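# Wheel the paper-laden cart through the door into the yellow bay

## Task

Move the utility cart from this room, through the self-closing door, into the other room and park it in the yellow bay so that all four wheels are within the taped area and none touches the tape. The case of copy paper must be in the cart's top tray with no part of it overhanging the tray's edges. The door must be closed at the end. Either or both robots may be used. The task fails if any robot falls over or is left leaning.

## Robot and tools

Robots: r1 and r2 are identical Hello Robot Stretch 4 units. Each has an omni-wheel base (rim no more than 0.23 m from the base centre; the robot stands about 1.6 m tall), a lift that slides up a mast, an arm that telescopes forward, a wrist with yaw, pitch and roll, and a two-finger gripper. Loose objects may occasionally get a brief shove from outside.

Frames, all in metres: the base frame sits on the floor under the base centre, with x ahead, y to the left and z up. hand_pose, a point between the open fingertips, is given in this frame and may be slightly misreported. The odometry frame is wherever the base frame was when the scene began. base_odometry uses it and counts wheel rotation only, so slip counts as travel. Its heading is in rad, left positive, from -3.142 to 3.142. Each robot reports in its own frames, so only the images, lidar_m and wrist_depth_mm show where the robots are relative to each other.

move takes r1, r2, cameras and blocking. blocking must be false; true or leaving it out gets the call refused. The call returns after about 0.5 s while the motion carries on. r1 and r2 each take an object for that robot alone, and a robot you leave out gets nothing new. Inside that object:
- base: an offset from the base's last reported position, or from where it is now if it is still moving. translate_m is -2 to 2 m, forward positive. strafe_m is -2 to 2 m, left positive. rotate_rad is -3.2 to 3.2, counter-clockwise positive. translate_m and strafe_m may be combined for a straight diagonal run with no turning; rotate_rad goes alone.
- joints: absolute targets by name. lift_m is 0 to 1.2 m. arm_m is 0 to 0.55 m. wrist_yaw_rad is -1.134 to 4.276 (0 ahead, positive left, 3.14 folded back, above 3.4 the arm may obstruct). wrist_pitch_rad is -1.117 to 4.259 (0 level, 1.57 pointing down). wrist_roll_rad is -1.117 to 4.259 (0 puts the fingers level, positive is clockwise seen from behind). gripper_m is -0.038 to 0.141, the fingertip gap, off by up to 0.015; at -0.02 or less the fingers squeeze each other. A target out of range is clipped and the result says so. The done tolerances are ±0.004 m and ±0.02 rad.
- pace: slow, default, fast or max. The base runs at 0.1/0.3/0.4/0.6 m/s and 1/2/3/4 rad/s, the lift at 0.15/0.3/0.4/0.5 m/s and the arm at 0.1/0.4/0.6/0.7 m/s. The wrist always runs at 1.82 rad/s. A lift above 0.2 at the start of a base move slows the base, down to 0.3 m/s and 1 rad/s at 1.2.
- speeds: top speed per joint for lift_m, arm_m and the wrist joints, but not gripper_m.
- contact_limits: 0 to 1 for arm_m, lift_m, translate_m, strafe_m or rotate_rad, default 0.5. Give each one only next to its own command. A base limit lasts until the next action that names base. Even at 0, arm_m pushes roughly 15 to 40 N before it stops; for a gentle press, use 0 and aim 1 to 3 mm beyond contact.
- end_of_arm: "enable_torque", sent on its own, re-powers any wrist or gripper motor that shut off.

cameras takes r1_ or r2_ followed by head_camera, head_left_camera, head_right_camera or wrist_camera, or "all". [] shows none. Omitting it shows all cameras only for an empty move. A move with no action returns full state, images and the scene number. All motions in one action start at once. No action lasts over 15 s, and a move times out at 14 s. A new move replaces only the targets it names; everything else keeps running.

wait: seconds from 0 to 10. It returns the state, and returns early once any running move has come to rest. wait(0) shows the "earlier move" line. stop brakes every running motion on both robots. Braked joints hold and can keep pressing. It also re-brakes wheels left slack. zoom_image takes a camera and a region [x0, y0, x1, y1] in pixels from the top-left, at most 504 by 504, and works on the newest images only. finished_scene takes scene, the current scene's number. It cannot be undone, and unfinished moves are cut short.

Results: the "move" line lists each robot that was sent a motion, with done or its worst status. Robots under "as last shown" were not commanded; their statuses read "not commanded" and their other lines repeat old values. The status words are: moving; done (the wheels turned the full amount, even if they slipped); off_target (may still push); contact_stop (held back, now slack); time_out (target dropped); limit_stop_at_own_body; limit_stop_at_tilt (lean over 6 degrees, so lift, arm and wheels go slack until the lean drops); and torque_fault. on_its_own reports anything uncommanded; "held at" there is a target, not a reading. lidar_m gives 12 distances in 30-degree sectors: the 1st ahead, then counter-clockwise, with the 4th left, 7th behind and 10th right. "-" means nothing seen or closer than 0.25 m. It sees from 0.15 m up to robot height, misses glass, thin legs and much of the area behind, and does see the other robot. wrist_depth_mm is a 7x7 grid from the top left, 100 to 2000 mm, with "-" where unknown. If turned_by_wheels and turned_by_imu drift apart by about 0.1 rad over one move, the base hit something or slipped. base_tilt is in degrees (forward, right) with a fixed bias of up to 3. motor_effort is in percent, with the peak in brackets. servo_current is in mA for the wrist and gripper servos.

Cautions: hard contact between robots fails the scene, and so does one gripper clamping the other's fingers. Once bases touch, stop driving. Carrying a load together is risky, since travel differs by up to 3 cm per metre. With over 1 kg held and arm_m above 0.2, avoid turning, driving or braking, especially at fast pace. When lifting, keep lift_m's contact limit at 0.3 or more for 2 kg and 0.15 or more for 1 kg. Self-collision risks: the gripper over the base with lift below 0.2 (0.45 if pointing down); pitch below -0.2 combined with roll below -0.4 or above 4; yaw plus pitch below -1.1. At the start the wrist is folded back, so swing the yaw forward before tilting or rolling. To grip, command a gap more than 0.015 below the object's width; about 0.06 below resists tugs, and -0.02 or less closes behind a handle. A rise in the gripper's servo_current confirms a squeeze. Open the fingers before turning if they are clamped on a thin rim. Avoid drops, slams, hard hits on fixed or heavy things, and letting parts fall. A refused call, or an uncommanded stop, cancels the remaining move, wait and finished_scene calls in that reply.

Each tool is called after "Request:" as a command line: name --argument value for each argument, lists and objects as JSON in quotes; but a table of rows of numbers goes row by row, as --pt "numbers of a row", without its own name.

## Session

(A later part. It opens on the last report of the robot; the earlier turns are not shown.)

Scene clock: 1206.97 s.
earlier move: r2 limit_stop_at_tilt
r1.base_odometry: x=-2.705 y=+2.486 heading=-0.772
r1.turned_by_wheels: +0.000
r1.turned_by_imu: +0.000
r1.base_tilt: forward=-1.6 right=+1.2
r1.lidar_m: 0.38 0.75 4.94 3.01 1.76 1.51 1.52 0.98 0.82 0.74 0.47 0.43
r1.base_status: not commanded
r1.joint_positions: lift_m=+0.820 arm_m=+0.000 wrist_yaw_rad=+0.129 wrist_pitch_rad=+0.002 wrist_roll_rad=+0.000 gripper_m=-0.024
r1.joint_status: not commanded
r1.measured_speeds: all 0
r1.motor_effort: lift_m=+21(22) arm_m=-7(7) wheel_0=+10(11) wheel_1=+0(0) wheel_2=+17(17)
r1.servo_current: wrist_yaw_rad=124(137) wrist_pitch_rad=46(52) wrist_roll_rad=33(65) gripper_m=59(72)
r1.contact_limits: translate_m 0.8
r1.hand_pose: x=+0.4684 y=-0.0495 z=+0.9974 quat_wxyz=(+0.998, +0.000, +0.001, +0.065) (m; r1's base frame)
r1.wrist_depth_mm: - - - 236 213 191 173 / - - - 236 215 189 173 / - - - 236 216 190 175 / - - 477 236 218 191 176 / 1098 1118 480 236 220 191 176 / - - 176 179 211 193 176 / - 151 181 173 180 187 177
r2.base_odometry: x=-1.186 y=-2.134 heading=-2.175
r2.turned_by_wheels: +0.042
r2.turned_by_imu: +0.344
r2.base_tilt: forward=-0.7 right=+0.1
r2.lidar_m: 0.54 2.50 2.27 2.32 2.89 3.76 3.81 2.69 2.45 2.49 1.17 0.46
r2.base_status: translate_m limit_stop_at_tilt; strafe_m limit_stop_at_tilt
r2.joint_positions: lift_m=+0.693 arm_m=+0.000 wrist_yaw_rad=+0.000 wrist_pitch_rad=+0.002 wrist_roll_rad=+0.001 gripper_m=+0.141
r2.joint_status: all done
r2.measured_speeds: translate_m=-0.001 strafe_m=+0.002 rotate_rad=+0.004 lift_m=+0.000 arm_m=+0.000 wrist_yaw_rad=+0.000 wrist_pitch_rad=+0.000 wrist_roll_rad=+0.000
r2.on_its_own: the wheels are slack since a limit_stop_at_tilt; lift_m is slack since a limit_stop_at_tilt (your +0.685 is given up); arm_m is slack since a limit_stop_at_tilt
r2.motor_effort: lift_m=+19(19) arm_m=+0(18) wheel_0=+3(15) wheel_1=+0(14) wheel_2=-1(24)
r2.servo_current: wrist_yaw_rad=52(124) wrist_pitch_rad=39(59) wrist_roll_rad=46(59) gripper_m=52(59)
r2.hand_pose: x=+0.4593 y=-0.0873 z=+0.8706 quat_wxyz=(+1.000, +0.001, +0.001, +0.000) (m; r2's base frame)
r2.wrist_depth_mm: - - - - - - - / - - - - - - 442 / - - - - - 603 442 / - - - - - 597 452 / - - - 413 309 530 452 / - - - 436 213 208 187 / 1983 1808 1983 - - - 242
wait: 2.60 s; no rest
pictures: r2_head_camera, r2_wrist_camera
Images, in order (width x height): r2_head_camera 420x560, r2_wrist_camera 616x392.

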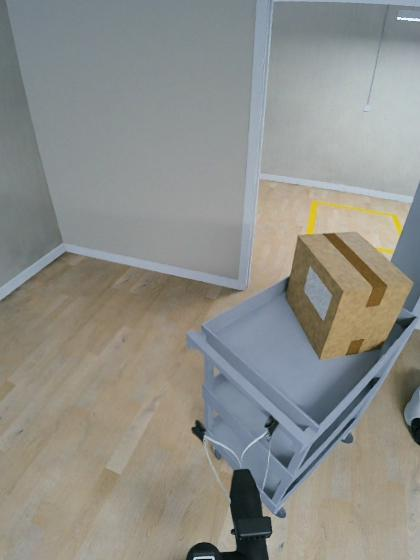

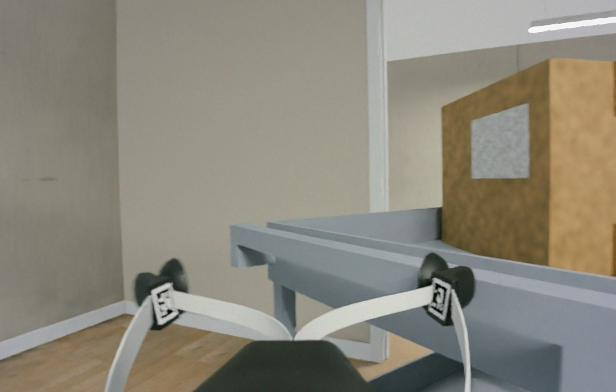

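Request:
move --r1 '{"base": {"translate_m": -0.26, "strafe_m": 0.02}, "pace": "slow", "contact_limits": {"translate_m": 0.8}}' --r2 '{"base": {"translate_m": -0.15}, "joints": {"lift_m": 0.685}, "pace": "slow"}' --blocking false

Request:
wait --seconds 3.5

Request:
wait --seconds 1.0 --cameras '["r1_head_left_camera", "r1_head_camera", "r1_wrist_camera", "r2_head_camera", "r2_head_left_camera"]'

Scene clock: 1233.00 s.
earlier move: r2 limit_stop_at_tilt
move: r1 moving; r2 moving
r1.base_odometry: x=-2.713 y=+2.495 heading=-0.770
r1.turned_by_wheels: +0.002
r1.turned_by_imu: +0.013
r1.base_tilt: forward=-1.6 right=+1.2
r1.lidar_m: 0.39 0.76 4.94 2.94 1.74 1.51 1.50 0.97 0.82 0.72 0.49 0.41
r1.base_status: translate_m moving; strafe_m moving
r1.joint_positions: lift_m=+0.820 arm_m=+0.000 wrist_yaw_rad=+0.129 wrist_pitch_rad=+0.002 wrist_roll_rad=+0.000 gripper_m=-0.024
r1.joint_status: not commanded
r1.measured_speeds: translate_m=-0.048 strafe_m=+0.002 rotate_rad=-0.002 lift_m=+0.000 arm_m=+0.000 wrist_yaw_rad=+0.000 wrist_pitch_rad=+0.000 wrist_roll_rad=+0.000
r1.motor_effort: lift_m=+22(22) arm_m=-7(7) wheel_0=+5(10) wheel_1=-6(6) wheel_2=+26(26)
r1.servo_current: wrist_yaw_rad=130(130) wrist_pitch_rad=46(52) wrist_roll_rad=52(52) gripper_m=59(72)
r1.contact_limits: translate_m 0.8
r1.hand_pose: x=+0.4684 y=-0.0495 z=+0.9974 quat_wxyz=(+0.998, +0.000, +0.001, +0.065) (m; r1's base frame)
r1.wrist_depth_mm: - - - 236 213 191 173 / - - - 233 216 189 174 / - - - 234 216 190 175 / - - - 236 217 191 176 / 1118 - 484 236 219 191 177 / - - 175 176 211 193 177 / - 150 176 171 213 187 177
r2.base_odometry: x=-1.179 y=-2.124 heading=-2.176
r2.turned_by_wheels: +0.000
r2.turned_by_imu: +0.001
r2.base_tilt: forward=-0.7 right=+0.0
r2.lidar_m: 0.55 2.47 2.30 2.33 2.90 3.74 3.81 2.69 2.43 2.50 1.20 0.45
r2.base_status: earlier translate_m limit_stop_at_tilt (by the wheels' count: +0.354 of +0.450); earlier strafe_m limit_stop_at_tilt (by the wheels' count: +0.026 of +0.010); translate_m moving
r2.joint_positions: lift_m=+0.685 arm_m=+0.000 wrist_yaw_rad=+0.000 wrist_pitch_rad=+0.002 wrist_roll_rad=+0.001 gripper_m=+0.141
r2.joint_status: lift_m moving
r2.measured_speeds: translate_m=-0.049 strafe_m=+0.000 rotate_rad=+0.000 lift_m=+0.000 arm_m=+0.000 wrist_yaw_rad=+0.000 wrist_pitch_rad=+0.000 wrist_roll_rad=+0.000
r2.on_its_own: arm_m is slack since a limit_stop_at_tilt
r2.motor_effort: lift_m=+15(19) arm_m=-1(1) wheel_0=-5(9) wheel_1=-6(7) wheel_2=+8(9)
r2.servo_current: wrist_yaw_rad=52(59) wrist_pitch_rad=39(52) wrist_roll_rad=46(52) gripper_m=46(52)
r2.hand_pose: x=+0.4593 y=-0.0873 z=+0.8629 quat_wxyz=(+1.000, +0.001, +0.001, +0.000) (m; r2's base frame)
r2.wrist_depth_mm: - - - - - - - / - - - - - - 449 / - - - - - 597 452 / - - - - - 609 459 / - - - 427 307 277 455 / - - - 166 264 211 193 / 1921 1863 1921 - - - -
pictures: none

Scene clock: 1235.27 s.
earlier move: r1 moving; r2 done
r1.base_odometry: x=-2.854 y=+2.655 heading=-0.770
r1.turned_by_wheels: +0.000
r1.turned_by_imu: +0.096
r1.base_tilt: forward=-1.5 right=+1.2
r1.lidar_m: 0.39 1.32 4.99 2.24 1.45 1.31 1.34 0.86 0.78 0.79 0.52 0.46
r1.base_status: translate_m moving; strafe_m moving
r1.joint_positions: lift_m=+0.820 arm_m=+0.000 wrist_yaw_rad=+0.129 wrist_pitch_rad=+0.002 wrist_roll_rad=+0.000 gripper_m=-0.024
r1.joint_status: not commanded
r1.measured_speeds: translate_m=-0.089 strafe_m=+0.009 rotate_rad=-0.012 lift_m=+0.000 arm_m=+0.000 wrist_yaw_rad=+0.000 wrist_pitch_rad=+0.000 wrist_roll_rad=+0.000
r1.motor_effort: lift_m=+22(22) arm_m=-7(7) wheel_0=+8(11) wheel_1=-2(7) wheel_2=+21(26)
r1.servo_current: wrist_yaw_rad=111(130) wrist_pitch_rad=46(52) wrist_roll_rad=33(65) gripper_m=72(72)
r1.contact_limits: translate_m 0.8
r1.hand_pose: x=+0.4684 y=-0.0495 z=+0.9974 quat_wxyz=(+0.998, +0.000, +0.001, +0.065) (m; r1's base frame)
r1.wrist_depth_mm: - - - 236 218 197 181 / - - - 233 218 196 182 / - - - 233 220 197 183 / - - - 235 220 198 184 / - - - 236 221 198 184 / - - 178 174 216 198 185 / - 150 - 170 166 196 186
r2.base_odometry: x=-1.101 y=-2.011 heading=-2.176
r2.turned_by_wheels: +0.000
r2.turned_by_imu: +0.000
r2.base_tilt: forward=-0.7 right=+0.1
r2.lidar_m: 0.66 2.58 2.33 2.38 2.98 3.62 3.66 2.64 2.40 2.43 1.29 0.59
r2.base_status: done
r2.joint_positions: lift_m=+0.685 arm_m=+0.000 wrist_yaw_rad=+0.000 wrist_pitch_rad=+0.002 wrist_roll_rad=+0.001 gripper_m=+0.141
r2.joint_status: all done
r2.measured_speeds: all 0
r2.on_its_own: arm_m is slack since a limit_stop_at_tilt
r2.motor_effort: lift_m=+14(19) arm_m=+0(1) wheel_0=-3(10) wheel_1=-4(7) wheel_2=+6(10)
r2.servo_current: wrist_yaw_rad=46(59) wrist_pitch_rad=39(52) wrist_roll_rad=39(59) gripper_m=52(59)
r2.hand_pose: x=+0.4593 y=-0.0873 z=+0.8629 quat_wxyz=(+1.000, +0.001, +0.001, +0.000) (m; r2's base frame)
r2.wrist_depth_mm: - - - - - - - / - - - - - - - / - - - - - 634 597 / - - - - - 634 597 / - - - 609 421 329 389 / - - - - 199 314 - / 1863 1863 1983 - - - -
wait: 2.27 of 3.5 s (r2 has come to rest)
pictures: none

Scene clock: 1236.27 s.
earlier move: r1 moving
r1.base_odometry: x=-2.877 y=+2.681 heading=-0.770
r1.turned_by_wheels: +0.000
r1.turned_by_imu: +0.017
r1.base_tilt: forward=-1.6 right=+1.2
r1.lidar_m: 0.39 1.43 4.99 2.17 1.42 1.30 1.30 0.85 0.78 0.77 0.52 0.44
r1.base_status: translate_m moving; strafe_m moving
r1.joint_positions: lift_m=+0.820 arm_m=+0.000 wrist_yaw_rad=+0.129 wrist_pitch_rad=+0.002 wrist_roll_rad=+0.000 gripper_m=-0.024
r1.joint_status: not commanded
r1.measured_speeds: all 0
r1.motor_effort: lift_m=+21(22) arm_m=-7(7) wheel_0=+10(14) wheel_1=-2(7) wheel_2=+15(26)
r1.servo_current: wrist_yaw_rad=117(130) wrist_pitch_rad=39(52) wrist_roll_rad=46(65) gripper_m=59(72)
r1.contact_limits: translate_m 0.8
r1.hand_pose: x=+0.4684 y=-0.0495 z=+0.9974 quat_wxyz=(+0.998, +0.000, +0.001, +0.065) (m; r1's base frame)
r1.wrist_depth_mm: - - - 231 217 198 182 / - - - 232 218 196 183 / - - - 233 220 198 184 / - - - 173 220 198 185 / - - - 236 220 199 186 / - - 181 171 216 200 186 / - 148 - 167 157 198 186
r2.base_odometry: x=-1.101 y=-2.011 heading=-2.176
r2.turned_by_wheels: +0.000
r2.turned_by_imu: +0.000
r2.base_tilt: forward=-0.7 right=+0.1
r2.lidar_m: 0.64 2.55 2.35 2.37 2.94 3.61 3.64 2.62 2.41 2.44 1.31 0.57
r2.base_status: done
r2.joint_positions: lift_m=+0.685 arm_m=+0.000 wrist_yaw_rad=+0.000 wrist_pitch_rad=+0.002 wrist_roll_rad=+0.001 gripper_m=+0.141
r2.joint_status: all done
r2.measured_speeds: all 0
r2.on_its_own: arm_m is slack since a limit_stop_at_tilt
r2.motor_effort: lift_m=+14(19) arm_m=+0(1) wheel_0=-3(10) wheel_1=-4(7) wheel_2=+6(10)
r2.servo_current: wrist_yaw_rad=46(59) wrist_pitch_rad=39(52) wrist_roll_rad=39(59) gripper_m=52(59)
r2.hand_pose: x=+0.4593 y=-0.0873 z=+0.8629 quat_wxyz=(+1.000, +0.001, +0.001, +0.000) (m; r2's base frame)
r2.wrist_depth_mm: - - - - - - - / - - - - - - - / - - - - - 634 597 / - - - - - 634 591 / - - - 609 421 329 387 / - - - - 198 315 - / 1921 1808 1983 - - - -
wait: 1.00 s; no rest
pictures: r1_head_camera, r1_head_left_camera, r1_wrist_camera, r2_head_camera, r2_head_left_camera
Images, in order (width x height): r1_head_camera 420x560, r1_head_left_camera 420x672, r1_wrist_camera 616x392, r2_head_camera 420x560, r2_head_left_camera 420x672.

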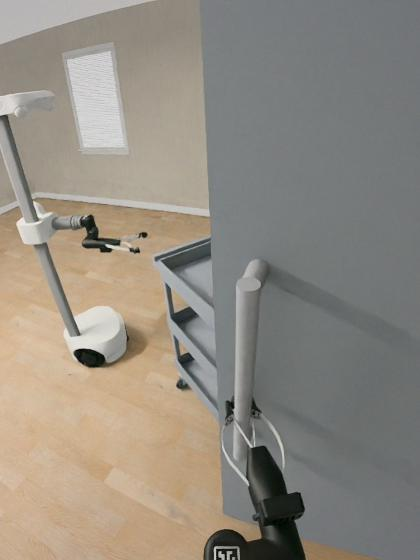

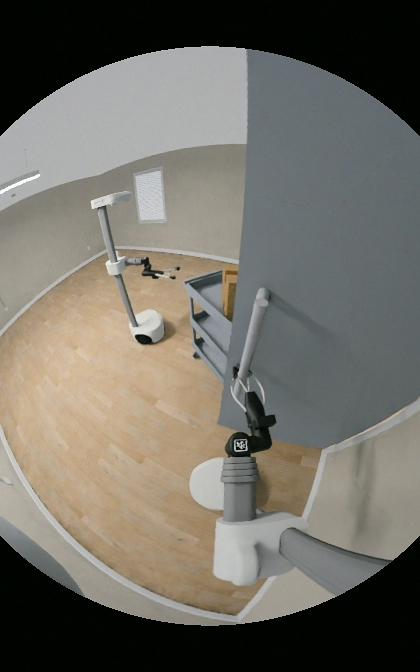

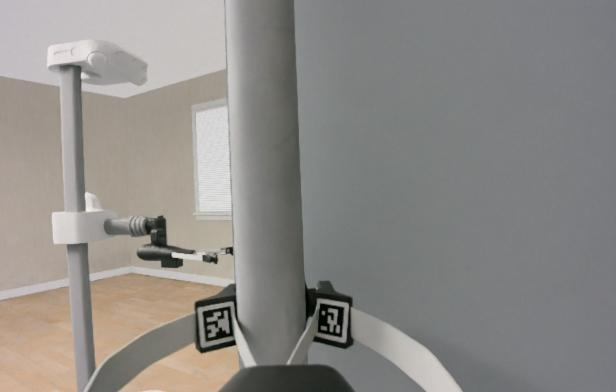

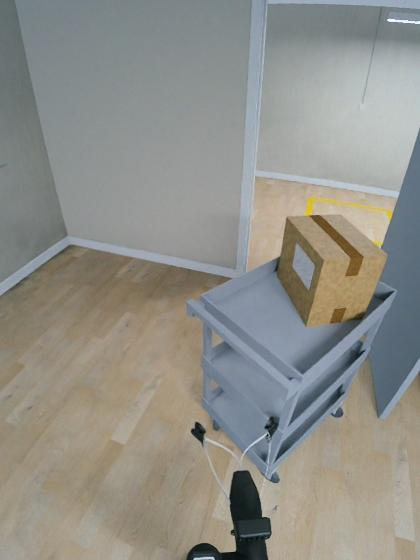

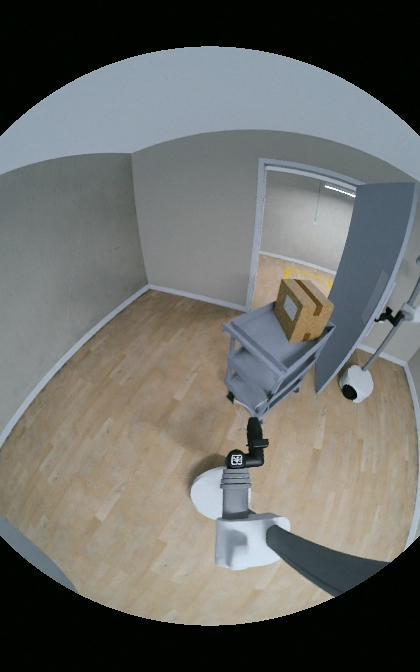

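Request:
move --r2 '{"base": {"translate_m": 0.17, "strafe_m": 0.275}, "joints": {"wrist_yaw_rad": -0.75, "wrist_roll_rad": 1.57, "gripper_m": 0.1, "arm_m": 0.0}, "pace": "default"}' --blocking false

Request:
wait --seconds 2.2 --cameras '["r2_head_camera", "r2_wrist_camera"]'

Scene clock: 1256.63 s.
earlier move: r1 done
move: r2 moving
r1.base_odometry: x=-2.877 y=+2.681 heading=-0.770
r1.turned_by_wheels: +0.000
r1.turned_by_imu: +0.000
r1.base_tilt: forward=-1.6 right=+1.2
r1.lidar_m: 0.38 1.40 5.00 2.18 1.43 1.30 1.33 0.84 0.78 0.79 0.52 0.44
r1.base_status: done
r1.joint_positions: lift_m=+0.820 arm_m=+0.000 wrist_yaw_rad=+0.129 wrist_pitch_rad=+0.002 wrist_roll_rad=+0.000 gripper_m=-0.024
r1.joint_status: not commanded
r1.measured_speeds: all 0
r1.motor_effort: lift_m=+22(22) arm_m=-7(7) wheel_0=+11(11) wheel_1=-2(2) wheel_2=+17(17)
r1.servo_current: wrist_yaw_rad=117(124) wrist_pitch_rad=39(52) wrist_roll_rad=52(59) gripper_m=65(72)
r1.contact_limits: translate_m 0.8
r1.hand_pose: x=+0.4684 y=-0.0495 z=+0.9974 quat_wxyz=(+0.998, +0.000, +0.001, +0.065) (m; r1's base frame)
r1.wrist_depth_mm: - - - 230 217 198 182 / - - - 231 218 196 183 / - - - 233 220 198 184 / - - - 173 220 198 185 / - 1397 - 236 220 199 186 / - - 180 172 215 200 186 / - 149 - 167 157 198 187
r2.base_odometry: x=-1.089 y=-2.039 heading=-2.176
r2.turned_by_wheels: +0.000
r2.turned_by_imu: +0.000
r2.base_tilt: forward=-0.7 right=+0.1
r2.lidar_m: 0.67 2.52 2.32 2.34 2.94 3.62 3.65 2.67 2.41 2.47 1.31 0.61
r2.base_status: translate_m moving; strafe_m moving
r2.joint_positions: lift_m=+0.685 arm_m=+0.000 wrist_yaw_rad=-0.564 wrist_pitch_rad=+0.002 wrist_roll_rad=+0.589 gripper_m=+0.129
r2.joint_status: arm_m moving; wrist_yaw_rad moving; wrist_roll_rad moving; gripper_m moving
r2.measured_speeds: translate_m=+0.065 strafe_m=+0.104 rotate_rad=-0.001 lift_m=+0.000 arm_m=+0.000 wrist_yaw_rad=-1.719 wrist_pitch_rad=+0.000 wrist_roll_rad=+1.820
r2.motor_effort: lift_m=+14(14) arm_m=+0(9) wheel_0=-5(12) wheel_1=+9(12) wheel_2=-8(10)
r2.servo_current: wrist_yaw_rad=52(156) wrist_pitch_rad=39(46) wrist_roll_rad=65(91) gripper_m=85(104)
r2.hand_pose: x=+0.3679 y=-0.2280 z=+0.8629 quat_wxyz=(+0.919, +0.279, -0.080, -0.266) (m; r2's base frame)
r2.wrist_depth_mm: - - - - 1042 1336 - / - - - - - - - / - - - 768 - - - / - - 946 723 788 - - / - - 917 433 1921 - 1618 / - 192 216 384 190 - - / - - - - - 991 1118
pictures: none

Scene clock: 1258.70 s.
earlier move: r2 done
r1.base_odometry: x=-2.877 y=+2.681 heading=-0.770
r1.turned_by_wheels: +0.000
r1.turned_by_imu: +0.000
r1.base_tilt: forward=-1.6 right=+1.2
r1.lidar_m: 0.37 1.66 4.99 2.19 1.43 1.30 1.29 0.85 0.76 0.80 0.52 0.44
r1.base_status: done
r1.joint_positions: lift_m=+0.820 arm_m=+0.000 wrist_yaw_rad=+0.129 wrist_pitch_rad=+0.002 wrist_roll_rad=+0.000 gripper_m=-0.024
r1.joint_status: not commanded
r1.measured_speeds: all 0
r1.on_its_own: wrist_yaw_rad is at rest, and its servo_current (111 mA) is outside its rest range (0 to 104 mA)
r1.motor_effort: lift_m=+21(22) arm_m=-7(7) wheel_0=+10(11) wheel_1=-2(2) wheel_2=+16(17)
r1.servo_current: wrist_yaw_rad=111(137) wrist_pitch_rad=46(52) wrist_roll_rad=46(65) gripper_m=65(72)
r1.contact_limits: translate_m 0.8
r1.hand_pose: x=+0.4684 y=-0.0495 z=+0.9974 quat_wxyz=(+0.998, +0.000, +0.001, +0.065) (m; r1's base frame)
r1.wrist_depth_mm: - - - 231 217 198 182 / - - 170 231 218 196 183 / - - - 232 219 198 183 / - - - 174 220 198 185 / - - - 236 221 200 186 / - - 181 172 215 200 186 / - 149 1708 167 158 198 187
r2.base_odometry: x=-0.972 y=-2.307 heading=-2.176
r2.turned_by_wheels: +0.000
r2.turned_by_imu: +0.001
r2.base_tilt: forward=-0.7 right=+0.1
r2.lidar_m: 2.17 2.21 2.02 2.06 2.57 3.65 3.73 2.96 2.71 2.77 0.62 0.64
r2.base_status: done
r2.joint_positions: lift_m=+0.685 arm_m=+0.000 wrist_yaw_rad=-0.747 wrist_pitch_rad=+0.002 wrist_roll_rad=+1.568 gripper_m=+0.100
r2.joint_status: all done
r2.measured_speeds: all 0
r2.motor_effort: lift_m=+14(14) arm_m=+5(9) wheel_0=-3(12) wheel_1=+2(14) wheel_2=-4(10)
r2.servo_current: wrist_yaw_rad=46(156) wrist_pitch_rad=39(46) wrist_roll_rad=46(91) gripper_m=52(104)
r2.hand_pose: x=+0.3230 y=-0.2601 z=+0.8629 quat_wxyz=(+0.659, +0.658, -0.257, -0.259) (m; r2's base frame)
r2.wrist_depth_mm: - - - - - 1430 1182 / - - 1255 - - - 1182 / - - 842 496 500 - 496 / - - 778 517 1118 - 512 / - - 878 535 1118 - 530 / - - 193 539 192 549 554 / - - - - - - 574
wait: 2.07 of 2.2 s (r2 has come to rest)
pictures: r2_head_camera, r2_wrist_camera
Images, in order (width x height): r2_head_camera 420x560, r2_wrist_camera 616x392.

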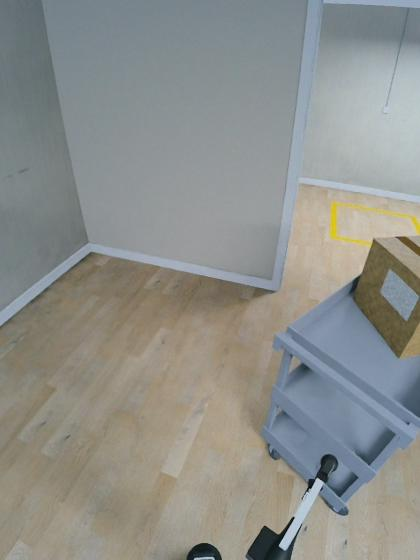

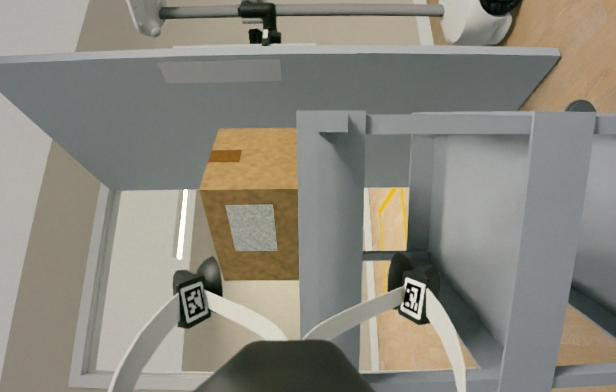

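Request:
move --r2 '{"base": {"rotate_rad": -0.3}, "joints": {"wrist_yaw_rad": -0.72}, "pace": "default"}' --blocking false

Request:
wait --seconds 0.8

Request:
move --r2 '{"base": {"translate_m": 0.255, "strafe_m": 0.107}, "pace": "default"}' --blocking false

Request:
wait --seconds 2.0 --cameras '["r2_head_camera", "r2_wrist_camera"]'

Scene clock: 1272.00 s.
move: r2 moving
r1.base_odometry: x=-2.877 y=+2.681 heading=-0.770
r1.turned_by_wheels: +0.000
r1.turned_by_imu: +0.000
r1.base_tilt: forward=-1.5 right=+1.2
r1.lidar_m: 0.38 1.53 4.99 2.15 1.43 1.31 1.32 0.85 0.77 0.79 0.50 0.45
r1.base_status: not commanded
r1.joint_positions: lift_m=+0.820 arm_m=+0.000 wrist_yaw_rad=+0.129 wrist_pitch_rad=+0.002 wrist_roll_rad=+0.000 gripper_m=-0.024
r1.joint_status: not commanded
r1.measured_speeds: all 0
r1.motor_effort: lift_m=+22(22) arm_m=-6(7) wheel_0=+10(11) wheel_1=-2(2) wheel_2=+17(17)
r1.servo_current: wrist_yaw_rad=111(117) wrist_pitch_rad=46(52) wrist_roll_rad=33(59) gripper_m=59(72)
r1.contact_limits: translate_m 0.8
r1.hand_pose: x=+0.4684 y=-0.0495 z=+0.9974 quat_wxyz=(+0.998, +0.000, +0.001, +0.065) (m; r1's base frame)
r1.wrist_depth_mm: - - - 232 217 197 183 / - - 171 231 217 196 183 / - - - 232 219 198 183 / - - - 174 220 200 185 / - - 1661 235 221 200 185 / - - 181 172 216 200 186 / - 149 1661 167 157 197 186
r2.base_odometry: x=-0.972 y=-2.307 heading=-2.401
r2.turned_by_wheels: -0.225
r2.turned_by_imu: -0.218
r2.base_tilt: forward=-0.7 right=+0.1
r2.lidar_m: 0.70 2.37 2.06 2.01 2.25 3.55 3.67 3.34 2.75 2.72 1.44 0.61
r2.base_status: rotate_rad moving
r2.joint_positions: lift_m=+0.685 arm_m=+0.000 wrist_yaw_rad=-0.723 wrist_pitch_rad=+0.002 wrist_roll_rad=+1.568 gripper_m=+0.100
r2.joint_status: wrist_yaw_rad moving
r2.measured_speeds: translate_m=+0.001 strafe_m=+0.001 rotate_rad=-0.572 lift_m=+0.000 arm_m=+0.000 wrist_yaw_rad=+0.000 wrist_pitch_rad=+0.000 wrist_roll_rad=+0.000
r2.motor_effort: lift_m=+14(14) arm_m=+5(5) wheel_0=+5(10) wheel_1=+3(9) wheel_2=+4(10)
r2.servo_current: wrist_yaw_rad=59(59) wrist_pitch_rad=39(46) wrist_roll_rad=52(52) gripper_m=46(59)
r2.hand_pose: x=+0.3293 y=-0.2563 z=+0.8629 quat_wxyz=(+0.662, +0.661, -0.249, -0.251) (m; r2's base frame)
r2.wrist_depth_mm: - - - - - 1499 1205 / - - - - - 1499 1205 / - - 1308 1464 - - 1182 / - - - 496 - - 500 / - - 798 508 500 - 500 / - - 193 504 192 - 504 / - - - - - - 508
pictures: none

Scene clock: 1272.57 s.
earlier move: r2 done
r1.base_odometry: x=-2.877 y=+2.681 heading=-0.770
r1.turned_by_wheels: +0.000
r1.turned_by_imu: +0.000
r1.base_tilt: forward=-1.5 right=+1.2
r1.lidar_m: 0.39 1.54 4.98 2.18 1.42 1.29 1.32 0.83 0.75 0.78 0.51 0.45
r1.base_status: not commanded
r1.joint_positions: lift_m=+0.820 arm_m=+0.000 wrist_yaw_rad=+0.129 wrist_pitch_rad=+0.002 wrist_roll_rad=+0.000 gripper_m=-0.024
r1.joint_status: not commanded
r1.measured_speeds: all 0
r1.on_its_own: wrist_yaw_rad is at rest, and its servo_current (117 mA) is outside its rest range (0 to 104 mA)
r1.motor_effort: lift_m=+21(22) arm_m=-7(7) wheel_0=+10(11) wheel_1=-2(2) wheel_2=+17(17)
r1.servo_current: wrist_yaw_rad=117(130) wrist_pitch_rad=46(52) wrist_roll_rad=59(59) gripper_m=59(72)
r1.contact_limits: translate_m 0.8
r1.hand_pose: x=+0.4684 y=-0.0495 z=+0.9974 quat_wxyz=(+0.998, +0.000, +0.001, +0.065) (m; r1's base frame)
r1.wrist_depth_mm: - - - 231 218 198 182 / - - 171 232 218 197 183 / - - - 233 220 198 184 / - - - 174 220 198 185 / - - 1661 234 221 199 186 / - - 181 172 215 200 185 / - 149 1661 168 157 197 187
r2.base_odometry: x=-0.972 y=-2.307 heading=-2.475
r2.turned_by_wheels: -0.074
r2.turned_by_imu: -0.072
r2.base_tilt: forward=-0.7 right=+0.1
r2.lidar_m: 0.66 2.34 2.07 2.00 2.19 3.25 3.70 3.58 2.76 2.71 1.46 0.61
r2.base_status: done
r2.joint_positions: lift_m=+0.685 arm_m=+0.000 wrist_yaw_rad=-0.723 wrist_pitch_rad=+0.002 wrist_roll_rad=+1.568 gripper_m=+0.100
r2.joint_status: all done
r2.measured_speeds: all 0
r2.motor_effort: lift_m=+14(14) arm_m=+5(5) wheel_0=+5(10) wheel_1=+3(9) wheel_2=+5(10)
r2.servo_current: wrist_yaw_rad=46(59) wrist_pitch_rad=46(46) wrist_roll_rad=46(52) gripper_m=52(59)
r2.hand_pose: x=+0.3293 y=-0.2563 z=+0.8629 quat_wxyz=(+0.662, +0.661, -0.249, -0.251) (m; r2's base frame)
r2.wrist_depth_mm: - - - - - 1708 1205 / - - - - - 1499 1160 / - - - - - 1499 1182 / - - 1308 - - - 1229 / - - - 559 496 - 496 / - - 195 496 187 - 496 / - - 768 - - - 492
wait: 0.57 of 0.8 s (r2 has come to rest)
pictures: none

Scene clock: 1273.07 s.
move: r2 moving
r1.base_odometry: x=-2.877 y=+2.681 heading=-0.770
r1.turned_by_wheels: +0.000
r1.turned_by_imu: +0.000
r1.base_tilt: forward=-1.6 right=+1.2
r1.lidar_m: 0.38 1.49 4.99 2.15 1.41 1.29 1.32 0.86 0.75 0.79 0.53 0.46
r1.base_status: not commanded
r1.joint_positions: lift_m=+0.820 arm_m=+0.000 wrist_yaw_rad=+0.129 wrist_pitch_rad=+0.002 wrist_roll_rad=+0.000 gripper_m=-0.024
r1.joint_status: not commanded
r1.measured_speeds: all 0
r1.motor_effort: lift_m=+22(22) arm_m=-7(7) wheel_0=+11(11) wheel_1=-2(2) wheel_2=+16(17)
r1.servo_current: wrist_yaw_rad=111(124) wrist_pitch_rad=39(46) wrist_roll_rad=52(59) gripper_m=59(65)
r1.contact_limits: translate_m 0.8
r1.hand_pose: x=+0.4684 y=-0.0495 z=+0.9974 quat_wxyz=(+0.998, +0.000, +0.001, +0.065) (m; r1's base frame)
r1.wrist_depth_mm: - - - 231 217 198 183 / - - 170 232 219 196 183 / - - - 232 220 198 184 / - - 1708 174 220 198 185 / - - 1464 235 220 199 186 / - - 181 172 216 200 186 / - 149 1708 168 157 198 187
r2.base_odometry: x=-0.988 y=-2.336 heading=-2.475
r2.turned_by_wheels: +0.000
r2.turned_by_imu: +0.000
r2.base_tilt: forward=-0.7 right=+0.0
r2.lidar_m: 0.67 2.27 2.04 2.00 2.18 3.16 3.75 3.61 2.81 2.75 1.44 0.59
r2.base_status: translate_m moving; strafe_m moving
r2.joint_positions: lift_m=+0.685 arm_m=+0.000 wrist_yaw_rad=-0.723 wrist_pitch_rad=+0.002 wrist_roll_rad=+1.568 gripper_m=+0.100
r2.joint_status: not commanded
r2.measured_speeds: translate_m=+0.121 strafe_m=+0.051 rotate_rad=-0.004 lift_m=+0.000 arm_m=+0.000 wrist_yaw_rad=+0.000 wrist_pitch_rad=+0.000 wrist_roll_rad=+0.000
r2.motor_effort: lift_m=+14(14) arm_m=+5(5) wheel_0=+3(10) wheel_1=+10(12) wheel_2=-12(12)
r2.servo_current: wrist_yaw_rad=52(59) wrist_pitch_rad=39(46) wrist_roll_rad=46(52) gripper_m=46(59)
r2.hand_pose: x=+0.3293 y=-0.2563 z=+0.8629 quat_wxyz=(+0.662, +0.661, -0.249, -0.251) (m; r2's base frame)
r2.wrist_depth_mm: - - - - - 1708 1205 / - - - - - 1537 1182 / - - - - - 1537 1182 / - - - - - - 1205 / - - 854 480 480 - 484 / - - 195 477 187 - 477 / - - 768 - - - 477
pictures: none

Scene clock: 1274.87 s.
earlier move: r2 done
r1.base_odometry: x=-2.877 y=+2.681 heading=-0.770
r1.turned_by_wheels: +0.000
r1.turned_by_imu: +0.000
r1.base_tilt: forward=-1.6 right=+1.2
r1.lidar_m: 0.38 1.69 4.97 2.18 1.43 1.29 1.32 0.85 0.79 0.76 0.52 0.44
r1.base_status: not commanded
r1.joint_positions: lift_m=+0.820 arm_m=+0.000 wrist_yaw_rad=+0.129 wrist_pitch_rad=+0.002 wrist_roll_rad=+0.000 gripper_m=-0.024
r1.joint_status: not commanded
r1.measured_speeds: all 0
r1.on_its_own: wrist_yaw_rad is at rest, and its servo_current (111 mA) is outside its rest range (0 to 104 mA)
r1.motor_effort: lift_m=+22(22) arm_m=-6(7) wheel_0=+11(11) wheel_1=-2(2) wheel_2=+16(17)
r1.servo_current: wrist_yaw_rad=111(130) wrist_pitch_rad=39(52) wrist_roll_rad=39(65) gripper_m=65(72)
r1.contact_limits: translate_m 0.8
r1.hand_pose: x=+0.4684 y=-0.0495 z=+0.9974 quat_wxyz=(+0.998, +0.000, +0.001, +0.065) (m; r1's base frame)
r1.wrist_depth_mm: - - - 232 216 198 182 / - - 1576 231 218 196 183 / - - 1576 233 220 198 185 / - - 1537 174 220 198 185 / - - 1576 235 220 200 185 / - - 181 172 215 199 186 / - 149 1618 168 157 197 186
r2.base_odometry: x=-1.106 y=-2.549 heading=-2.475
r2.turned_by_wheels: +0.000
r2.turned_by_imu: +0.001
r2.base_tilt: forward=-0.6 right=+0.1
r2.lidar_m: 0.51 2.02 1.91 1.89 2.06 2.98 3.96 3.71 2.92 2.86 0.48 0.47
r2.base_status: done
r2.joint_positions: lift_m=+0.685 arm_m=+0.000 wrist_yaw_rad=-0.723 wrist_pitch_rad=+0.002 wrist_roll_rad=+1.568 gripper_m=+0.100
r2.joint_status: not commanded
r2.measured_speeds: all 0
r2.motor_effort: lift_m=+14(14) arm_m=+5(5) wheel_0=+4(10) wheel_1=+2(12) wheel_2=-4(14)
r2.servo_current: wrist_yaw_rad=46(65) wrist_pitch_rad=39(52) wrist_roll_rad=39(65) gripper_m=52(59)
r2.hand_pose: x=+0.3293 y=-0.2563 z=+0.8629 quat_wxyz=(+0.662, +0.661, -0.249, -0.251) (m; r2's base frame)
r2.wrist_depth_mm: - - - 312 - 1430 1118 / - - 1661 368 370 1430 404 / - - 778 364 366 - - / - - 615 362 364 917 - / - - 634 359 362 - - / - - 195 298 193 - - / 1661 - - - - - -
wait: 1.80 of 2 s (r2 has come to rest)
pictures: r2_head_camera, r2_wrist_camera
Images, in order (width x height): r2_head_camera 420x560, r2_wrist_camera 616x392.

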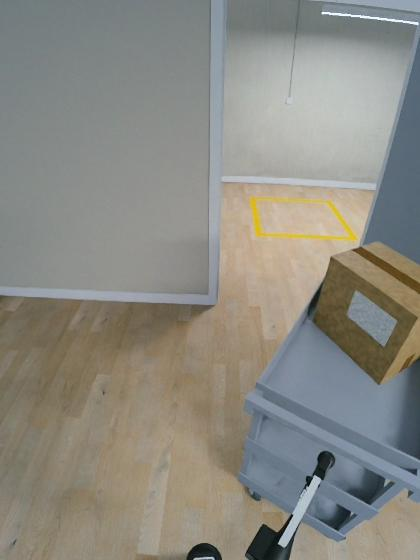

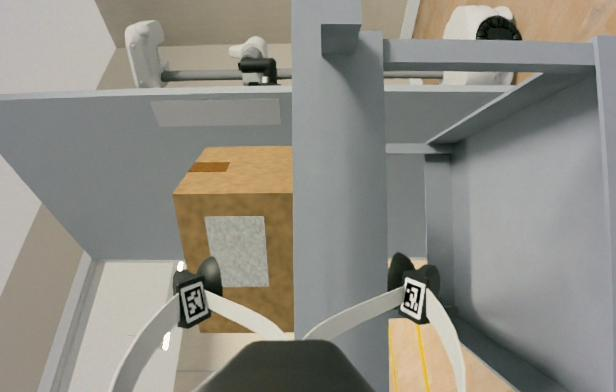

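Request:
move --r2 '{"base": {"translate_m": 0.0995, "strafe_m": -0.0756}, "pace": "default"}' --blocking false

Request:
wait --seconds 1.2

Request:
move --r2 '{"joints": {"gripper_m": -0.036}}' --blocking false

Request:
wait --seconds 1.7 --cameras '["r2_wrist_camera", "r2_head_left_camera", "r2_head_camera"]'

Scene clock: 1281.50 s.
move: r2 moving
r1.base_odometry: x=-2.877 y=+2.681 heading=-0.770
r1.turned_by_wheels: +0.000
r1.turned_by_imu: +0.000
r1.base_tilt: forward=-1.5 right=+1.2
r1.lidar_m: 0.37 1.69 4.99 2.18 1.40 1.30 1.32 0.83 0.75 0.79 0.52 0.44
r1.base_status: not commanded
r1.joint_positions: lift_m=+0.820 arm_m=+0.000 wrist_yaw_rad=+0.129 wrist_pitch_rad=+0.002 wrist_roll_rad=+0.000 gripper_m=-0.024
r1.joint_status: not commanded
r1.measured_speeds: all 0
r1.motor_effort: lift_m=+22(22) arm_m=-7(7) wheel_0=+10(11) wheel_1=-2(2) wheel_2=+17(17)
r1.servo_current: wrist_yaw_rad=104(137) wrist_pitch_rad=33(52) wrist_roll_rad=46(65) gripper_m=65(65)
r1.contact_limits: translate_m 0.8
r1.hand_pose: x=+0.4684 y=-0.0495 z=+0.9974 quat_wxyz=(+0.998, +0.000, +0.001, +0.065) (m; r1's base frame)
r1.wrist_depth_mm: - - - 230 216 198 182 / - - 1576 232 217 196 183 / - - 1537 232 220 197 184 / - - 1537 173 220 198 186 / - - 1576 236 221 199 185 / - - 181 171 215 200 186 / - 149 1537 168 157 198 186
r2.base_odometry: x=-1.140 y=-2.549 heading=-2.475
r2.turned_by_wheels: +0.000
r2.turned_by_imu: +0.000
r2.base_tilt: forward=-0.7 right=+0.1
r2.lidar_m: 0.48 2.01 1.96 1.90 2.08 3.02 4.00 3.73 2.87 2.84 0.45 0.43
r2.base_status: translate_m moving; strafe_m moving
r2.joint_positions: lift_m=+0.685 arm_m=+0.000 wrist_yaw_rad=-0.723 wrist_pitch_rad=+0.002 wrist_roll_rad=+1.568 gripper_m=+0.100
r2.joint_status: not commanded
r2.measured_speeds: translate_m=+0.106 strafe_m=-0.079 rotate_rad=+0.003 lift_m=+0.000 arm_m=+0.000 wrist_yaw_rad=+0.000 wrist_pitch_rad=+0.000 wrist_roll_rad=+0.000
r2.motor_effort: lift_m=+14(14) arm_m=+5(5) wheel_0=+9(12) wheel_1=-5(8) wheel_2=-11(12)
r2.servo_current: wrist_yaw_rad=52(59) wrist_pitch_rad=39(46) wrist_roll_rad=39(65) gripper_m=52(59)
r2.hand_pose: x=+0.3293 y=-0.2563 z=+0.8629 quat_wxyz=(+0.662, +0.661, -0.249, -0.251) (m; r2's base frame)
r2.wrist_depth_mm: - - - 296 345 345 1042 / - - - 278 342 1397 484 / - - 741 274 334 - - / - - 580 332 332 931 - / - - 603 330 329 - - / 1808 - 195 267 194 - - / 1708 - - - - - -
pictures: none

Scene clock: 1282.67 s.
earlier move: r2 done
r1.base_odometry: x=-2.877 y=+2.681 heading=-0.770
r1.turned_by_wheels: +0.000
r1.turned_by_imu: +0.000
r1.base_tilt: forward=-1.6 right=+1.2
r1.lidar_m: 0.39 1.59 4.99 2.16 1.41 1.29 1.32 0.85 0.77 0.78 0.53 0.43
r1.base_status: not commanded
r1.joint_positions: lift_m=+0.820 arm_m=+0.000 wrist_yaw_rad=+0.129 wrist_pitch_rad=+0.002 wrist_roll_rad=+0.000 gripper_m=-0.024
r1.joint_status: not commanded
r1.measured_speeds: all 0
r1.on_its_own: wrist_yaw_rad is at rest, and its servo_current (117 mA) is outside its rest range (0 to 104 mA)
r1.motor_effort: lift_m=+21(22) arm_m=-7(7) wheel_0=+10(11) wheel_1=-2(2) wheel_2=+16(17)
r1.servo_current: wrist_yaw_rad=117(137) wrist_pitch_rad=33(52) wrist_roll_rad=39(65) gripper_m=59(72)
r1.contact_limits: translate_m 0.8
r1.hand_pose: x=+0.4684 y=-0.0495 z=+0.9974 quat_wxyz=(+0.998, +0.000, +0.001, +0.065) (m; r1's base frame)
r1.wrist_depth_mm: - - - 230 218 198 182 / - - 1464 232 219 197 183 / - - 1464 233 219 197 184 / - - - 174 220 198 185 / - - - 235 221 199 186 / - - 181 172 216 200 186 / - 149 1464 167 157 197 187
r2.base_odometry: x=-1.231 y=-2.551 heading=-2.475
r2.turned_by_wheels: +0.000
r2.turned_by_imu: +0.000
r2.base_tilt: forward=-0.6 right=+0.1
r2.lidar_m: 0.38 1.93 1.99 1.95 2.14 3.09 4.10 3.65 2.84 2.78 0.38 0.37
r2.base_status: done
r2.joint_positions: lift_m=+0.685 arm_m=+0.000 wrist_yaw_rad=-0.723 wrist_pitch_rad=+0.002 wrist_roll_rad=+1.568 gripper_m=+0.100
r2.joint_status: not commanded
r2.measured_speeds: all 0
r2.motor_effort: lift_m=+14(14) arm_m=+5(5) wheel_0=+1(13) wheel_1=-4(8) wheel_2=-4(12)
r2.servo_current: wrist_yaw_rad=46(59) wrist_pitch_rad=39(46) wrist_roll_rad=46(65) gripper_m=52(59)
r2.hand_pose: x=+0.3293 y=-0.2563 z=+0.8629 quat_wxyz=(+0.662, +0.661, -0.249, -0.251) (m; r2's base frame)
r2.wrist_depth_mm: - - - 194 256 1281 1182 / - - 1078 193 253 1336 544 / - - 627 190 250 842 - / - 492 500 247 248 854 - / - 530 517 187 246 788 - / 1708 - 195 185 194 - - / 1661 - 609 - 242 - -
wait: 1.17 of 1.2 s (r2 has come to rest)
pictures: none

Scene clock: 1283.17 s.
move: r2 moving
r1.base_odometry: x=-2.877 y=+2.681 heading=-0.770
r1.turned_by_wheels: +0.000
r1.turned_by_imu: +0.000
r1.base_tilt: forward=-1.6 right=+1.2
r1.lidar_m: 0.39 1.60 5.01 2.19 1.44 1.27 1.31 0.86 0.78 0.78 0.53 0.46
r1.base_status: not commanded
r1.joint_positions: lift_m=+0.820 arm_m=+0.000 wrist_yaw_rad=+0.129 wrist_pitch_rad=+0.002 wrist_roll_rad=+0.000 gripper_m=-0.024
r1.joint_status: not commanded
r1.measured_speeds: all 0
r1.motor_effort: lift_m=+22(22) arm_m=-6(7) wheel_0=+10(11) wheel_1=-2(2) wheel_2=+16(17)
r1.servo_current: wrist_yaw_rad=124(137) wrist_pitch_rad=46(46) wrist_roll_rad=59(59) gripper_m=65(65)
r1.contact_limits: translate_m 0.8
r1.hand_pose: x=+0.4684 y=-0.0495 z=+0.9974 quat_wxyz=(+0.998, +0.000, +0.001, +0.065) (m; r1's base frame)
r1.wrist_depth_mm: - - - 230 217 198 182 / - - 1464 230 217 196 183 / - - 1464 233 220 198 185 / - - - 174 220 197 185 / - - - 236 221 200 186 / - - 180 172 216 200 186 / - 149 1537 167 157 198 186
r2.base_odometry: x=-1.231 y=-2.551 heading=-2.475
r2.turned_by_wheels: +0.000
r2.turned_by_imu: +0.000
r2.base_tilt: forward=-0.7 right=+0.1
r2.lidar_m: 0.37 1.92 1.98 1.93 2.10 3.11 4.09 3.63 2.82 2.78 0.37 0.37
r2.base_status: not commanded
r2.joint_positions: lift_m=+0.685 arm_m=+0.000 wrist_yaw_rad=-0.723 wrist_pitch_rad=+0.002 wrist_roll_rad=+1.568 gripper_m=+0.083
r2.joint_status: gripper_m moving
r2.measured_speeds: all 0
r2.motor_effort: lift_m=+14(14) arm_m=+5(5) wheel_0=+1(1) wheel_1=-4(5) wheel_2=-4(4)
r2.servo_current: wrist_yaw_rad=39(52) wrist_pitch_rad=39(46) wrist_roll_rad=46(52) gripper_m=111(111)
r2.hand_pose: x=+0.3293 y=-0.2563 z=+0.8629 quat_wxyz=(+0.662, +0.661, -0.249, -0.251) (m; r2's base frame)
r2.wrist_depth_mm: - - - 195 257 1281 1182 / - 1060 1042 193 254 1336 549 / - - 634 190 252 831 - / - 492 500 190 249 854 - / - 535 512 188 247 854 - / 1708 - 196 186 191 - - / 1661 - 615 - 243 - -
pictures: none

Scene clock: 1284.70 s.
earlier move: r2 done
r1.base_odometry: x=-2.877 y=+2.681 heading=-0.770
r1.turned_by_wheels: +0.000
r1.turned_by_imu: +0.000
r1.base_tilt: forward=-1.6 right=+1.2
r1.lidar_m: 0.37 1.59 4.99 2.16 1.43 1.29 1.31 0.85 0.77 0.79 0.54 0.46
r1.base_status: not commanded
r1.joint_positions: lift_m=+0.820 arm_m=+0.000 wrist_yaw_rad=+0.129 wrist_pitch_rad=+0.002 wrist_roll_rad=+0.000 gripper_m=-0.024
r1.joint_status: not commanded
r1.measured_speeds: all 0
r1.on_its_own: wrist_yaw_rad is at rest, and its servo_current (111 mA) is outside its rest range (0 to 104 mA)
r1.motor_effort: lift_m=+22(22) arm_m=-7(7) wheel_0=+10(11) wheel_1=-2(2) wheel_2=+17(17)
r1.servo_current: wrist_yaw_rad=111(137) wrist_pitch_rad=39(52) wrist_roll_rad=46(72) gripper_m=65(72)
r1.contact_limits: translate_m 0.8
r1.hand_pose: x=+0.4684 y=-0.0495 z=+0.9974 quat_wxyz=(+0.998, +0.000, +0.001, +0.065) (m; r1's base frame)
r1.wrist_depth_mm: - - - 231 217 198 182 / - - 1464 231 218 196 183 / - - 1499 232 219 198 184 / - - - 174 219 198 185 / - - - 236 220 200 186 / - - 181 172 216 200 186 / - 149 1464 167 157 198 187
r2.base_odometry: x=-1.231 y=-2.551 heading=-2.475
r2.turned_by_wheels: +0.000
r2.turned_by_imu: +0.000
r2.base_tilt: forward=-0.7 right=+0.0
r2.lidar_m: 0.40 1.90 2.00 1.92 2.11 3.10 4.07 3.65 2.83 2.77 0.35 0.36
r2.base_status: not commanded
r2.joint_positions: lift_m=+0.685 arm_m=+0.000 wrist_yaw_rad=-0.720 wrist_pitch_rad=+0.002 wrist_roll_rad=+1.568 gripper_m=-0.035
r2.joint_status: all done
r2.measured_speeds: all 0
r2.motor_effort: lift_m=+15(15) arm_m=+5(5) wheel_0=+0(1) wheel_1=-4(5) wheel_2=-4(4)
r2.servo_current: wrist_yaw_rad=39(52) wrist_pitch_rad=39(46) wrist_roll_rad=33(52) gripper_m=117(306)
r2.hand_pose: x=+0.3300 y=-0.2559 z=+0.8628 quat_wxyz=(+0.662, +0.661, -0.248, -0.250) (m; r2's base frame)
r2.wrist_depth_mm: - - - 177 238 1308 1160 / - 1042 1060 177 236 - - / - - 585 174 235 - - / - 480 480 233 233 - - / - 530 512 172 231 - - / 1708 - 183 171 180 - - / - - 609 - 229 135 -
wait: 1.53 of 1.7 s (r2 has come to rest)
pictures: r2_head_camera, r2_head_left_camera, r2_wrist_camera
Images, in order (width x height): r2_head_camera 420x560, r2_head_left_camera 420x672, r2_wrist_camera 616x392.

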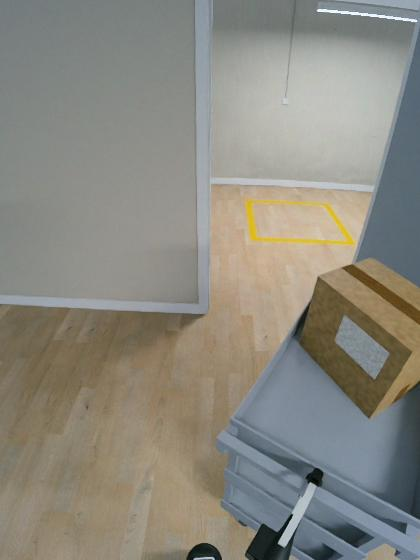

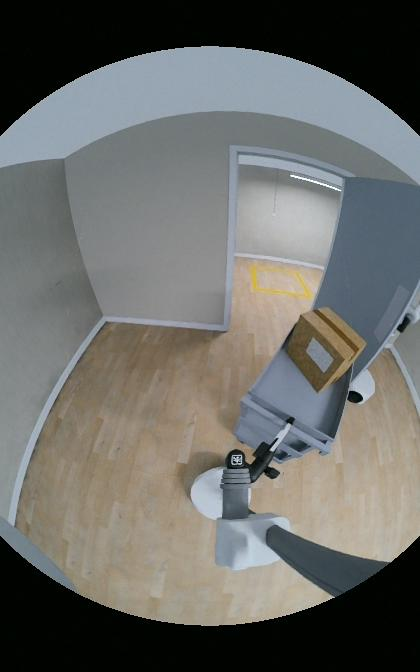

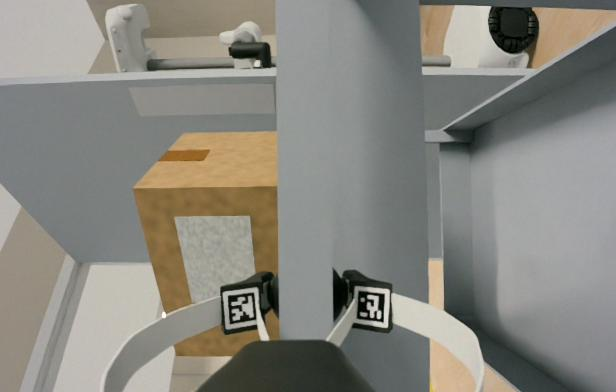

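Request:
move --r2 '{"base": {"translate_m": -0.51, "strafe_m": -0.138}, "joints": {"wrist_yaw_rad": -0.2}, "speeds": {"wrist_yaw_rad": 0.24}, "pace": "default"}' --blocking false

Request:
wait --seconds 3.0 --cameras '["r2_wrist_camera", "r2_head_left_camera", "r2_head_camera"]'

Scene clock: 1300.43 s.
move: r2 moving
r1.base_odometry: x=-2.877 y=+2.681 heading=-0.770
r1.turned_by_wheels: +0.000
r1.turned_by_imu: +0.000
r1.base_tilt: forward=-1.6 right=+1.2
r1.lidar_m: 0.37 1.57 5.00 2.15 1.42 1.29 1.27 0.86 0.77 0.78 0.52 0.43
r1.base_status: not commanded
r1.joint_positions: lift_m=+0.820 arm_m=+0.000 wrist_yaw_rad=+0.129 wrist_pitch_rad=+0.002 wrist_roll_rad=+0.000 gripper_m=-0.024
r1.joint_status: not commanded
r1.measured_speeds: all 0
r1.motor_effort: lift_m=+21(22) arm_m=-7(7) wheel_0=+11(11) wheel_1=-2(2) wheel_2=+17(17)
r1.servo_current: wrist_yaw_rad=117(143) wrist_pitch_rad=39(52) wrist_roll_rad=46(52) gripper_m=59(72)
r1.contact_limits: translate_m 0.8
r1.hand_pose: x=+0.4684 y=-0.0495 z=+0.9974 quat_wxyz=(+0.998, +0.000, +0.001, +0.065) (m; r1's base frame)
r1.wrist_depth_mm: - - - 231 217 198 182 / - - 1499 231 218 196 183 / - - 1464 233 219 198 184 / - - 1464 174 220 198 185 / - - 1499 235 220 199 186 / - - 181 171 216 200 187 / - 149 1464 167 157 198 187
r2.base_odometry: x=-1.212 y=-2.525 heading=-2.475
r2.turned_by_wheels: +0.000
r2.turned_by_imu: +0.001
r2.base_tilt: forward=-0.7 right=+0.1
r2.lidar_m: 0.41 1.98 2.02 1.98 2.12 3.11 4.08 3.61 2.84 2.77 0.35 0.38
r2.base_status: translate_m moving; strafe_m moving
r2.joint_positions: lift_m=+0.685 arm_m=+0.000 wrist_yaw_rad=-0.615 wrist_pitch_rad=+0.002 wrist_roll_rad=+1.568 gripper_m=-0.035
r2.joint_status: wrist_yaw_rad moving
r2.measured_speeds: translate_m=-0.121 strafe_m=-0.032 rotate_rad=+0.001 lift_m=+0.000 arm_m=+0.000 wrist_yaw_rad=+0.260 wrist_pitch_rad=+0.000 wrist_roll_rad=+0.000
r2.motor_effort: lift_m=+15(15) arm_m=+4(5) wheel_0=-6(12) wheel_1=-8(11) wheel_2=+14(15)
r2.servo_current: wrist_yaw_rad=26(104) wrist_pitch_rad=46(46) wrist_roll_rad=52(59) gripper_m=117(117)
r2.hand_pose: x=+0.3561 y=-0.2377 z=+0.8628 quat_wxyz=(+0.675, +0.673, -0.213, -0.215) (m; r2's base frame)
r2.wrist_depth_mm: - - 1255 163 221 1255 1160 / - - 1008 163 223 - - / - 488 512 166 224 - - / - 480 480 226 227 - - / 1756 - 530 169 229 - - / 1661 - 186 171 179 - - / - - - - 234 1618 -
pictures: none

Scene clock: 1303.13 s.
earlier move: r2 done
r1.base_odometry: x=-2.877 y=+2.681 heading=-0.770
r1.turned_by_wheels: +0.000
r1.turned_by_imu: +0.000
r1.base_tilt: forward=-1.5 right=+1.2
r1.lidar_m: 0.38 1.26 5.00 2.16 1.43 1.29 1.30 0.86 0.74 0.79 0.53 0.45
r1.base_status: not commanded
r1.joint_positions: lift_m=+0.820 arm_m=+0.000 wrist_yaw_rad=+0.129 wrist_pitch_rad=+0.002 wrist_roll_rad=+0.000 gripper_m=-0.024
r1.joint_status: not commanded
r1.measured_speeds: all 0
r1.on_its_own: wrist_yaw_rad is at rest, and its servo_current (117 mA) is outside its rest range (0 to 104 mA)
r1.motor_effort: lift_m=+22(22) arm_m=-7(7) wheel_0=+10(11) wheel_1=-2(3) wheel_2=+16(17)
r1.servo_current: wrist_yaw_rad=117(143) wrist_pitch_rad=39(52) wrist_roll_rad=52(72) gripper_m=65(72)
r1.contact_limits: translate_m 0.8
r1.hand_pose: x=+0.4684 y=-0.0495 z=+0.9974 quat_wxyz=(+0.998, +0.000, +0.001, +0.065) (m; r1's base frame)
r1.wrist_depth_mm: - - - 231 217 198 182 / - - - 230 219 196 183 / - - - 232 219 198 184 / - - - 174 220 198 185 / - 1537 1281 236 221 198 185 / - - 178 172 214 200 186 / - 149 180 167 157 197 187
r2.base_odometry: x=-0.915 y=-2.127 heading=-2.476
r2.turned_by_wheels: +0.000
r2.turned_by_imu: +0.001
r2.base_tilt: forward=-0.7 right=+0.1
r2.lidar_m: 0.35 2.46 2.19 2.14 2.30 3.44 3.54 3.39 2.65 2.61 1.76 0.42
r2.base_status: done
r2.joint_positions: lift_m=+0.685 arm_m=+0.000 wrist_yaw_rad=-0.201 wrist_pitch_rad=+0.004 wrist_roll_rad=+1.568 gripper_m=-0.035
r2.joint_status: all done
r2.measured_speeds: all 0
r2.motor_effort: lift_m=+17(17) arm_m=+4(5) wheel_0=-1(12) wheel_1=-2(11) wheel_2=+3(19)
r2.servo_current: wrist_yaw_rad=46(104) wrist_pitch_rad=46(52) wrist_roll_rad=46(59) gripper_m=98(124)
r2.hand_pose: x=+0.4360 y=-0.1433 z=+0.8620 quat_wxyz=(+0.704, +0.703, -0.069, -0.073) (m; r2's base frame)
r2.wrist_depth_mm: - - 1160 196 263 281 294 / - - - 190 254 1499 1160 / - - - 185 247 1618 - / - - 554 180 239 842 - / - - 480 175 233 831 - / - - 186 168 178 - - / - - 544 - 221 - -
wait: 2.70 of 3 s (r2 has come to rest)
pictures: r2_head_camera, r2_head_left_camera, r2_wrist_camera
Images, in order (width x height): r2_head_camera 420x560, r2_head_left_camera 420x672, r2_wrist_camera 616x392.

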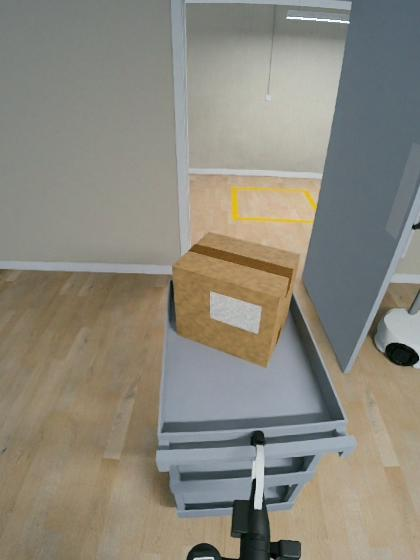

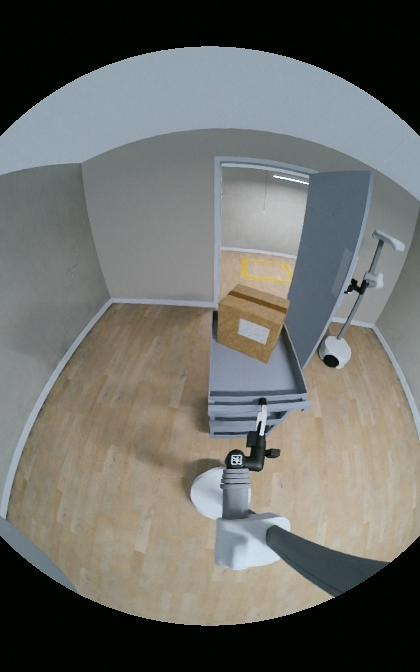

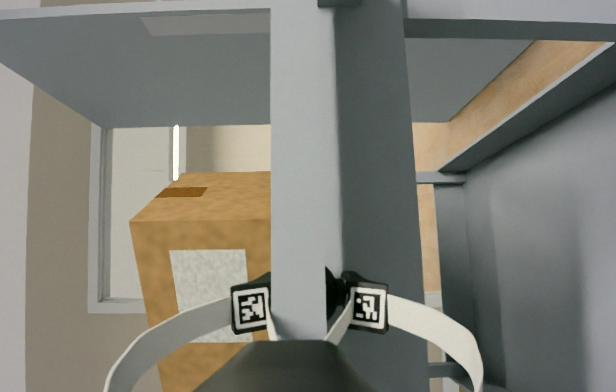

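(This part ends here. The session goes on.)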